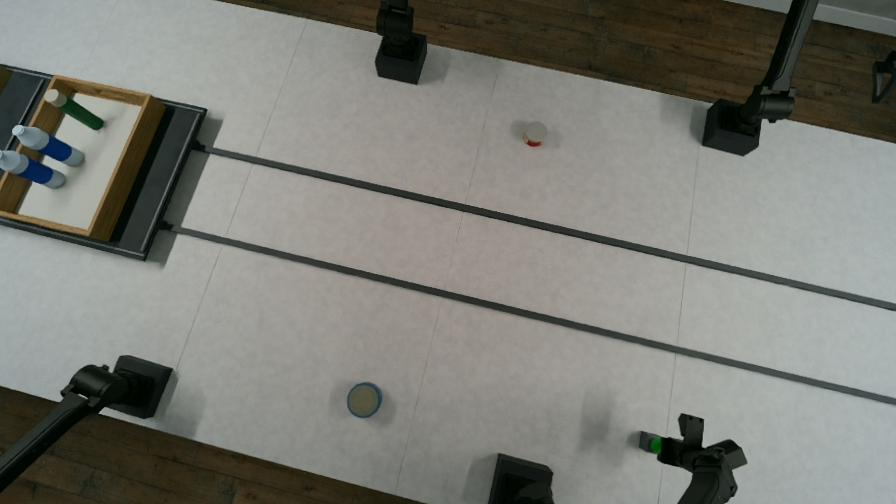

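Scene clock: 102.97 s.
Joint torques (N m): arm1=[-0.32 -0.15 10.74 2.22 0 -0.03] | arm2=[1.2 1.49 10.76 1.33 0.05 0.11] | arm3=[0.5 0.79 10.67 2.39 -0.11 0.01] | arm4=[2.14 -7.94 4.42 2.3 -0.48 0.22]
Heat: arm1: hottest joint3_rad 45 °C; arm2: hottest joint3_rad 42 °C; arm3: hottest joint3_rad 40 °C; arm4: hottest joint3_rad 46 °C.
Joint velocities: within noise
arm1.joint_positions: joint1_rad=+0.216 joint2_rad=+0.646 joint3_rad=+1.361 joint4_rad=-1.443 joint5_rad=+0.041 joint6_rad=-0.007 gripper_m=+0.09396
arm1.joint_status: not commanded
arm1.hand: x=+0.8790 y=+0.4117 z=+1.2908 quat_wxyz=(-0.301, -0.594, -0.694, +0.274) (m; scene frame)
arm1.hand_target: x=+0.8786 y=+0.4132 z=+1.3033 quat_wxyz=(-0.311, -0.590, -0.689, +0.282) (m; scene frame)
arm1.hand_status: not commanded
arm2.joint_positions: joint1_rad=-0.012 joint2_rad=+0.571 joint3_rad=+1.364 joint4_rad=-1.425 joint5_rad=+0.132 joint6_rad=-0.010 gripper_m=+0.09397
arm2.joint_status: not commanded
arm2.hand: x=-0.3702 y=+0.4474 z=+1.3237 quat_wxyz=(-0.266, -0.652, -0.607, +0.368) (m; scene frame)
arm2.hand_target: x=-0.3676 y=+0.4492 z=+1.3362 quat_wxyz=(-0.278, -0.644, -0.606, +0.375) (m; scene frame)
arm2.hand_status: not commanded
arm3.joint_positions: joint1_rad=-0.133 joint2_rad=+0.643 joint3_rad=+1.399 joint4_rad=-1.216 joint5_rad=-0.163 joint6_rad=-0.025 gripper_m=+0.09398
arm3.joint_status: not commanded
arm3.hand: x=-0.8345 y=-0.4075 z=+1.3323 quat_wxyz=(-0.363, +0.585, -0.609, -0.393) (m; scene frame)
arm3.hand_target: x=-0.8332 y=-0.4107 z=+1.3436 quat_wxyz=(-0.373, +0.579, -0.606, -0.398) (m; scene frame)
arm3.hand_status: not commanded
arm4.joint_positions: joint1_rad=-1.027 joint2_rad=+1.641 joint3_rad=+0.983 joint4_rad=-0.845 joint5_rad=+0.020 joint6_rad=-1.033 gripper_m=+0.00033
arm4.joint_status: not commanded
arm4.hand: x=+0.7225 y=-0.4424 z=+0.8066 quat_wxyz=(-0.025, +0.705, -0.708, +0.012) (m; scene frame)
arm4.hand_target: x=+0.7057 y=-0.4404 z=+0.7686 quat_wxyz=(+0.000, +0.707, -0.707, +0.000) (m; scene frame)
arm4.hand_status: off_target (0.044 m and 3.2 deg from the pose sent, 0.045 m and 1.9 deg at the start)
wait: 1.50 s; at rest by 0.27 s
pictures: arm1_cam_wrist, arm2_cam_wrist, cam_high

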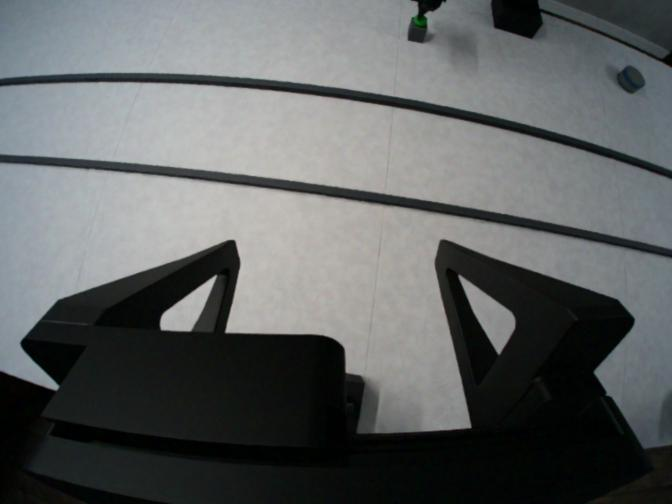

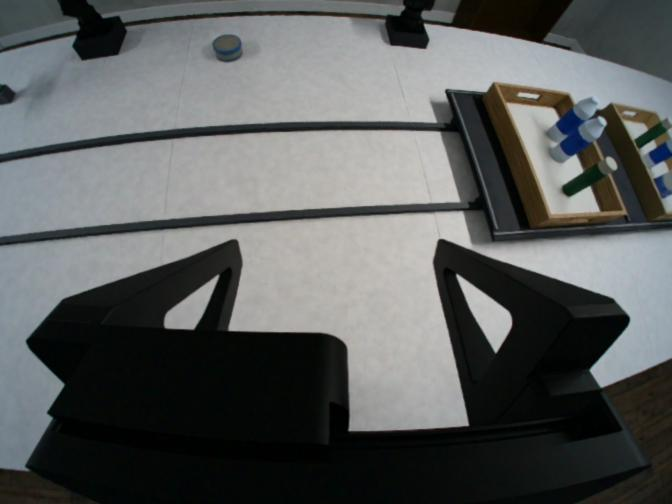

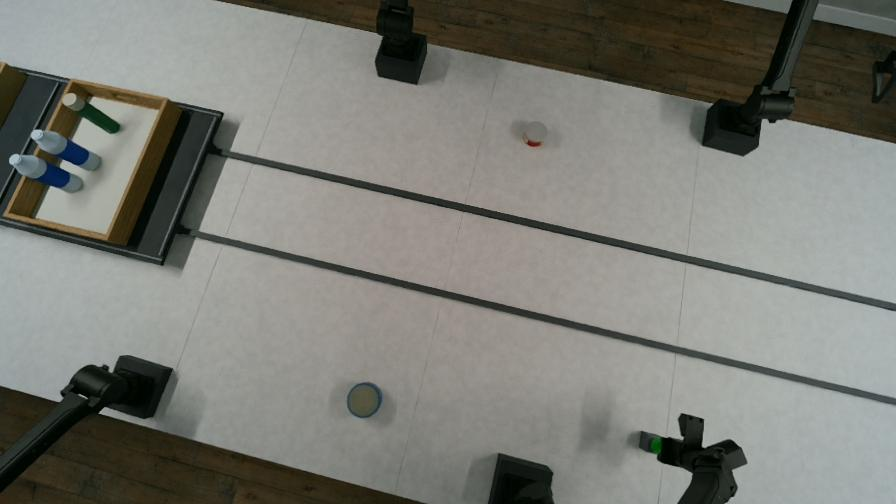

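Scene clock: 104.97 s.
Joint torques (N m): arm1=[-0.26 -0.5 10.56 2.29 0 0.01] | arm2=[1.2 1.26 10.8 1.4 0.05 0.11] | arm3=[0.79 0.73 10.51 2.48 -0.12 0.02] | arm4=[2.2 -7.88 4.44 2.35 -0.48 0.2]
Heat: arm1: hottest joint3_rad 45 °C; arm2: hottest joint3_rad 42 °C; arm3: hottest joint3_rad 40 °C; arm4: hottest joint3_rad 46 °C.
Joint velocities: within noise
arm1.joint_positions: joint1_rad=+0.216 joint2_rad=+0.646 joint3_rad=+1.361 joint4_rad=-1.443 joint5_rad=+0.041 joint6_rad=-0.007 gripper_m=+0.09396
arm1.joint_status: not commanded
arm1.hand: x=+0.8790 y=+0.4117 z=+1.2908 quat_wxyz=(-0.301, -0.594, -0.694, +0.274) (m; scene frame)
arm1.hand_target: x=+0.8786 y=+0.4132 z=+1.3033 quat_wxyz=(-0.311, -0.590, -0.689, +0.282) (m; scene frame)
arm1.hand_status: not commanded
arm2.joint_positions: joint1_rad=-0.012 joint2_rad=+0.571 joint3_rad=+1.364 joint4_rad=-1.425 joint5_rad=+0.132 joint6_rad=-0.010 gripper_m=+0.09397
arm2.joint_status: not commanded
arm2.hand: x=-0.3702 y=+0.4474 z=+1.3237 quat_wxyz=(-0.266, -0.652, -0.607, +0.368) (m; scene frame)
arm2.hand_target: x=-0.3676 y=+0.4492 z=+1.3362 quat_wxyz=(-0.278, -0.644, -0.606, +0.375) (m; scene frame)
arm2.hand_status: not commanded
arm3.joint_positions: joint1_rad=-0.133 joint2_rad=+0.643 joint3_rad=+1.399 joint4_rad=-1.216 joint5_rad=-0.163 joint6_rad=-0.025 gripper_m=+0.09398
arm3.joint_status: not commanded
arm3.hand: x=-0.8345 y=-0.4075 z=+1.3323 quat_wxyz=(-0.363, +0.585, -0.609, -0.393) (m; scene frame)
arm3.hand_target: x=-0.8332 y=-0.4107 z=+1.3436 quat_wxyz=(-0.373, +0.579, -0.606, -0.398) (m; scene frame)
arm3.hand_status: not commanded
arm4.joint_positions: joint1_rad=-1.027 joint2_rad=+1.641 joint3_rad=+0.983 joint4_rad=-0.845 joint5_rad=+0.020 joint6_rad=-1.033 gripper_m=+0.00033
arm4.joint_status: not commanded
arm4.hand: x=+0.7225 y=-0.4424 z=+0.8066 quat_wxyz=(-0.025, +0.705, -0.708, +0.012) (m; scene frame)
arm4.hand_target: x=+0.7057 y=-0.4404 z=+0.7686 quat_wxyz=(+0.000, +0.707, -0.707, +0.000) (m; scene frame)
arm4.hand_status: off_target (0.044 m and 3.2 deg from the pose sent, 0.045 m and 1.9 deg at the start)
wait: 2.00 s; at rest by 0.27 s
pictures: arm1_cam_wrist, arm2_cam_wrist, cam_high

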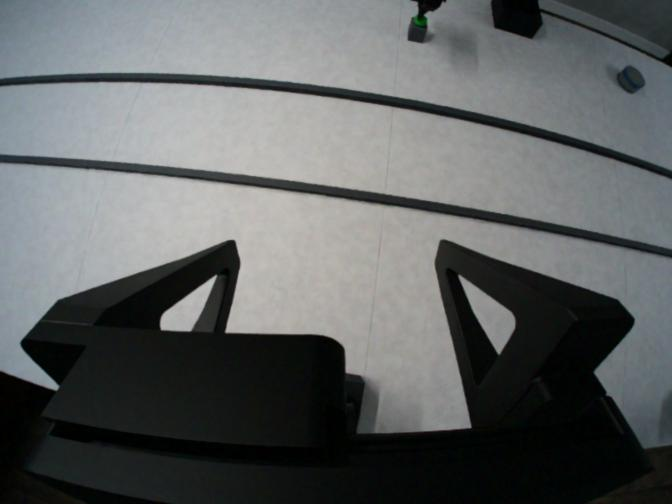

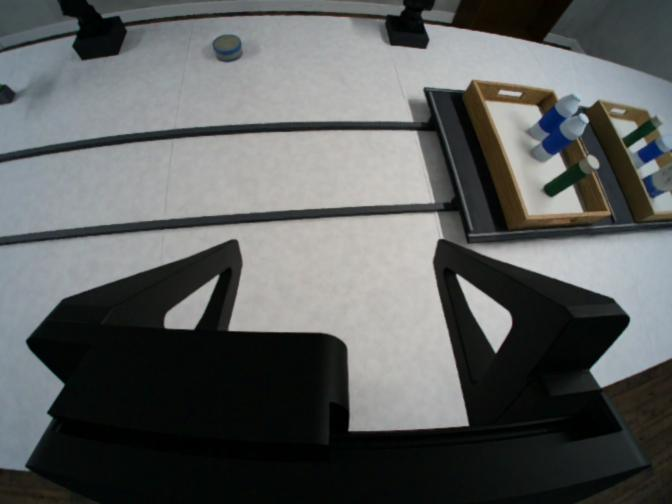

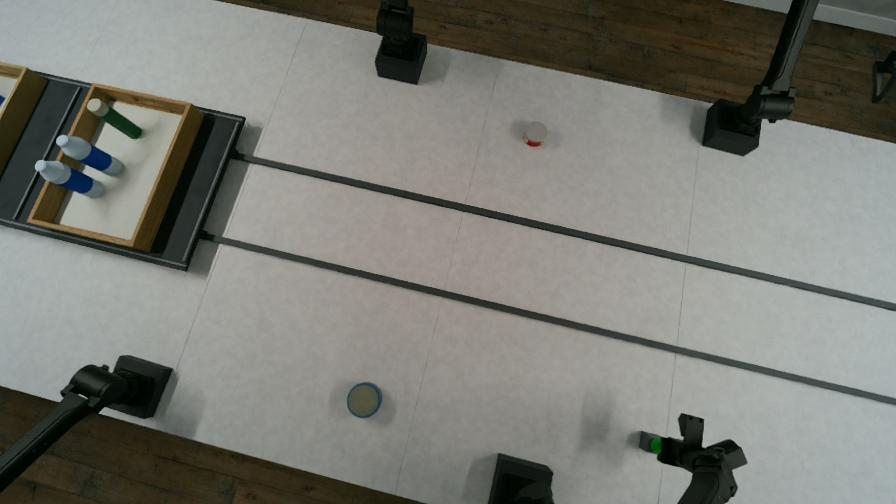

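Scene clock: 106.97 s.
Joint torques (N m): arm1=[-1.2 -0.62 10.58 2.06 0 -0.04] | arm2=[1.14 1.32 10.76 1.35 0.07 0.11] | arm3=[1.03 1.03 10.7 2.17 -0.11 -0.05] | arm4=[2.14 -7.88 4.44 2.3 -0.48 0.2]
Heat: arm1: hottest joint3_rad 45 °C; arm2: hottest joint3_rad 42 °C; arm3: hottest joint3_rad 40 °C; arm4: hottest joint3_rad 45 °C.
Joint velocities: within noise
arm1.joint_positions: joint1_rad=+0.216 joint2_rad=+0.646 joint3_rad=+1.361 joint4_rad=-1.443 joint5_rad=+0.041 joint6_rad=-0.007 gripper_m=+0.09396
arm1.joint_status: not commanded
arm1.hand: x=+0.8790 y=+0.4117 z=+1.2908 quat_wxyz=(-0.301, -0.594, -0.694, +0.274) (m; scene frame)
arm1.hand_target: x=+0.8786 y=+0.4132 z=+1.3033 quat_wxyz=(-0.311, -0.590, -0.689, +0.282) (m; scene frame)
arm1.hand_status: not commanded
arm2.joint_positions: joint1_rad=-0.012 joint2_rad=+0.571 joint3_rad=+1.364 joint4_rad=-1.425 joint5_rad=+0.132 joint6_rad=-0.010 gripper_m=+0.09397
arm2.joint_status: not commanded
arm2.hand: x=-0.3702 y=+0.4474 z=+1.3237 quat_wxyz=(-0.266, -0.652, -0.607, +0.368) (m; scene frame)
arm2.hand_target: x=-0.3676 y=+0.4492 z=+1.3362 quat_wxyz=(-0.278, -0.644, -0.606, +0.375) (m; scene frame)
arm2.hand_status: not commanded
arm3.joint_positions: joint1_rad=-0.133 joint2_rad=+0.643 joint3_rad=+1.399 joint4_rad=-1.216 joint5_rad=-0.163 joint6_rad=-0.025 gripper_m=+0.09398
arm3.joint_status: not commanded
arm3.hand: x=-0.8345 y=-0.4075 z=+1.3323 quat_wxyz=(-0.363, +0.585, -0.609, -0.393) (m; scene frame)
arm3.hand_target: x=-0.8332 y=-0.4107 z=+1.3436 quat_wxyz=(-0.373, +0.579, -0.606, -0.398) (m; scene frame)
arm3.hand_status: not commanded
arm4.joint_positions: joint1_rad=-1.027 joint2_rad=+1.641 joint3_rad=+0.983 joint4_rad=-0.845 joint5_rad=+0.020 joint6_rad=-1.033 gripper_m=+0.00033
arm4.joint_status: not commanded
arm4.hand: x=+0.7225 y=-0.4424 z=+0.8066 quat_wxyz=(-0.025, +0.705, -0.708, +0.012) (m; scene frame)
arm4.hand_target: x=+0.7057 y=-0.4404 z=+0.7686 quat_wxyz=(+0.000, +0.707, -0.707, +0.000) (m; scene frame)
arm4.hand_status: off_target (0.044 m and 3.2 deg from the pose sent, 0.045 m and 1.9 deg at the start)
wait: 2.00 s; at rest by 0.27 s
pictures: arm1_cam_wrist, cam_high

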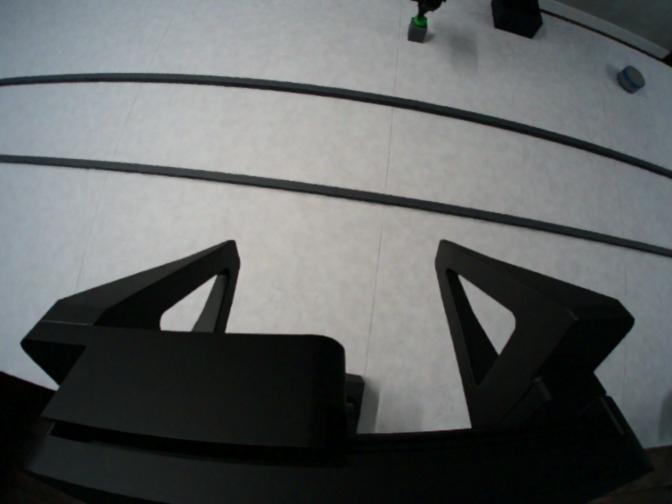

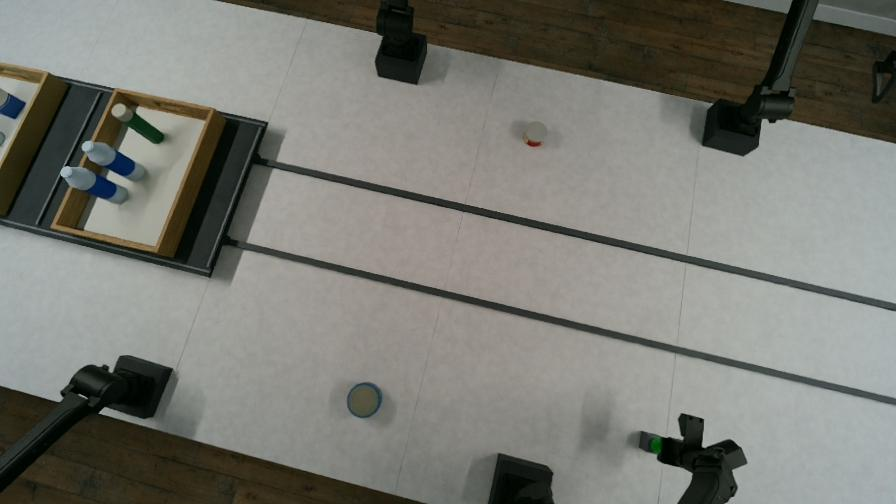

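Scene clock: 108.97 s.
Joint torques (N m): arm1=[-0.85 -0.56 10.59 2.37 -0.01 -0.08] | arm2=[1.03 1.26 10.78 1.39 0.05 0.11] | arm3=[1.38 0.56 10.65 2.32 -0.13 -0.02] | arm4=[2.14 -7.88 4.46 2.35 -0.49 0.22]
Heat: arm1: hottest joint3_rad 45 °C; arm2: hottest joint3_rad 42 °C; arm3: hottest joint3_rad 40 °C; arm4: hottest joint3_rad 45 °C.
Joint velocities: within noise
arm1.joint_positions: joint1_rad=+0.216 joint2_rad=+0.646 joint3_rad=+1.361 joint4_rad=-1.443 joint5_rad=+0.041 joint6_rad=-0.007 gripper_m=+0.09396
arm1.joint_status: not commanded
arm1.hand: x=+0.8790 y=+0.4117 z=+1.2908 quat_wxyz=(-0.301, -0.594, -0.694, +0.274) (m; scene frame)
arm1.hand_target: x=+0.8786 y=+0.4132 z=+1.3033 quat_wxyz=(-0.311, -0.590, -0.689, +0.282) (m; scene frame)
arm1.hand_status: not commanded
arm2.joint_positions: joint1_rad=-0.012 joint2_rad=+0.571 joint3_rad=+1.364 joint4_rad=-1.425 joint5_rad=+0.132 joint6_rad=-0.010 gripper_m=+0.09397
arm2.joint_status: not commanded
arm2.hand: x=-0.3702 y=+0.4474 z=+1.3237 quat_wxyz=(-0.266, -0.652, -0.607, +0.368) (m; scene frame)
arm2.hand_target: x=-0.3676 y=+0.4492 z=+1.3362 quat_wxyz=(-0.278, -0.644, -0.606, +0.375) (m; scene frame)
arm2.hand_status: not commanded
arm3.joint_positions: joint1_rad=-0.133 joint2_rad=+0.643 joint3_rad=+1.399 joint4_rad=-1.216 joint5_rad=-0.163 joint6_rad=-0.025 gripper_m=+0.09398
arm3.joint_status: not commanded
arm3.hand: x=-0.8345 y=-0.4075 z=+1.3323 quat_wxyz=(-0.363, +0.585, -0.609, -0.393) (m; scene frame)
arm3.hand_target: x=-0.8332 y=-0.4107 z=+1.3436 quat_wxyz=(-0.373, +0.579, -0.606, -0.398) (m; scene frame)
arm3.hand_status: not commanded
arm4.joint_positions: joint1_rad=-1.027 joint2_rad=+1.641 joint3_rad=+0.983 joint4_rad=-0.845 joint5_rad=+0.020 joint6_rad=-1.033 gripper_m=+0.00033
arm4.joint_status: not commanded
arm4.hand: x=+0.7225 y=-0.4424 z=+0.8066 quat_wxyz=(-0.025, +0.705, -0.708, +0.012) (m; scene frame)
arm4.hand_target: x=+0.7057 y=-0.4404 z=+0.7686 quat_wxyz=(+0.000, +0.707, -0.707, +0.000) (m; scene frame)
arm4.hand_status: off_target (0.044 m and 3.2 deg from the pose sent, 0.045 m and 1.9 deg at the start)
wait: 2.00 s; at rest by 0.27 s
pictures: cam_far_end, cam_high

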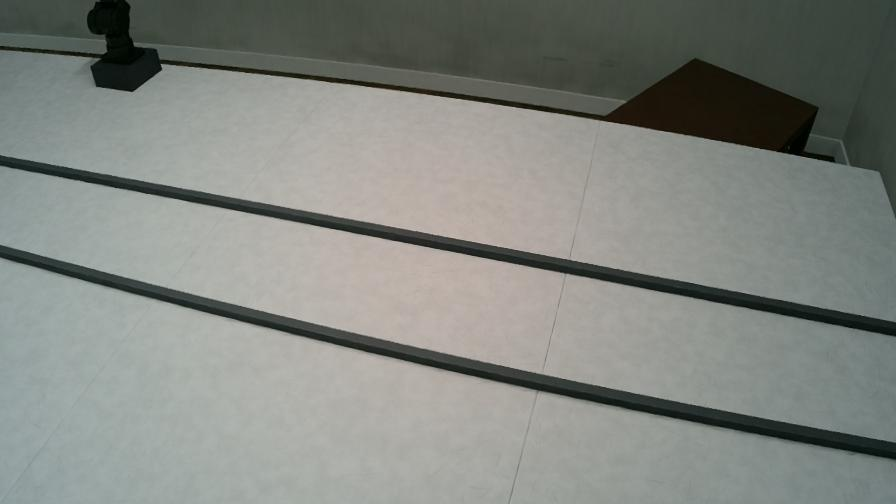

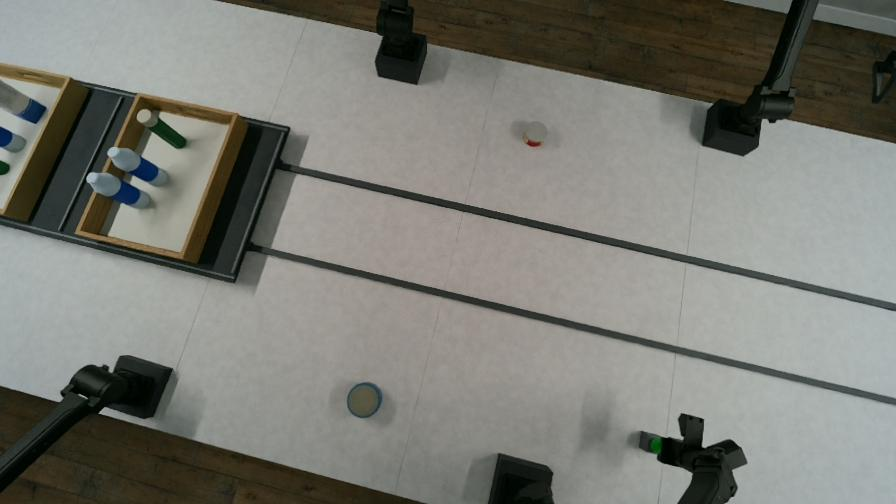

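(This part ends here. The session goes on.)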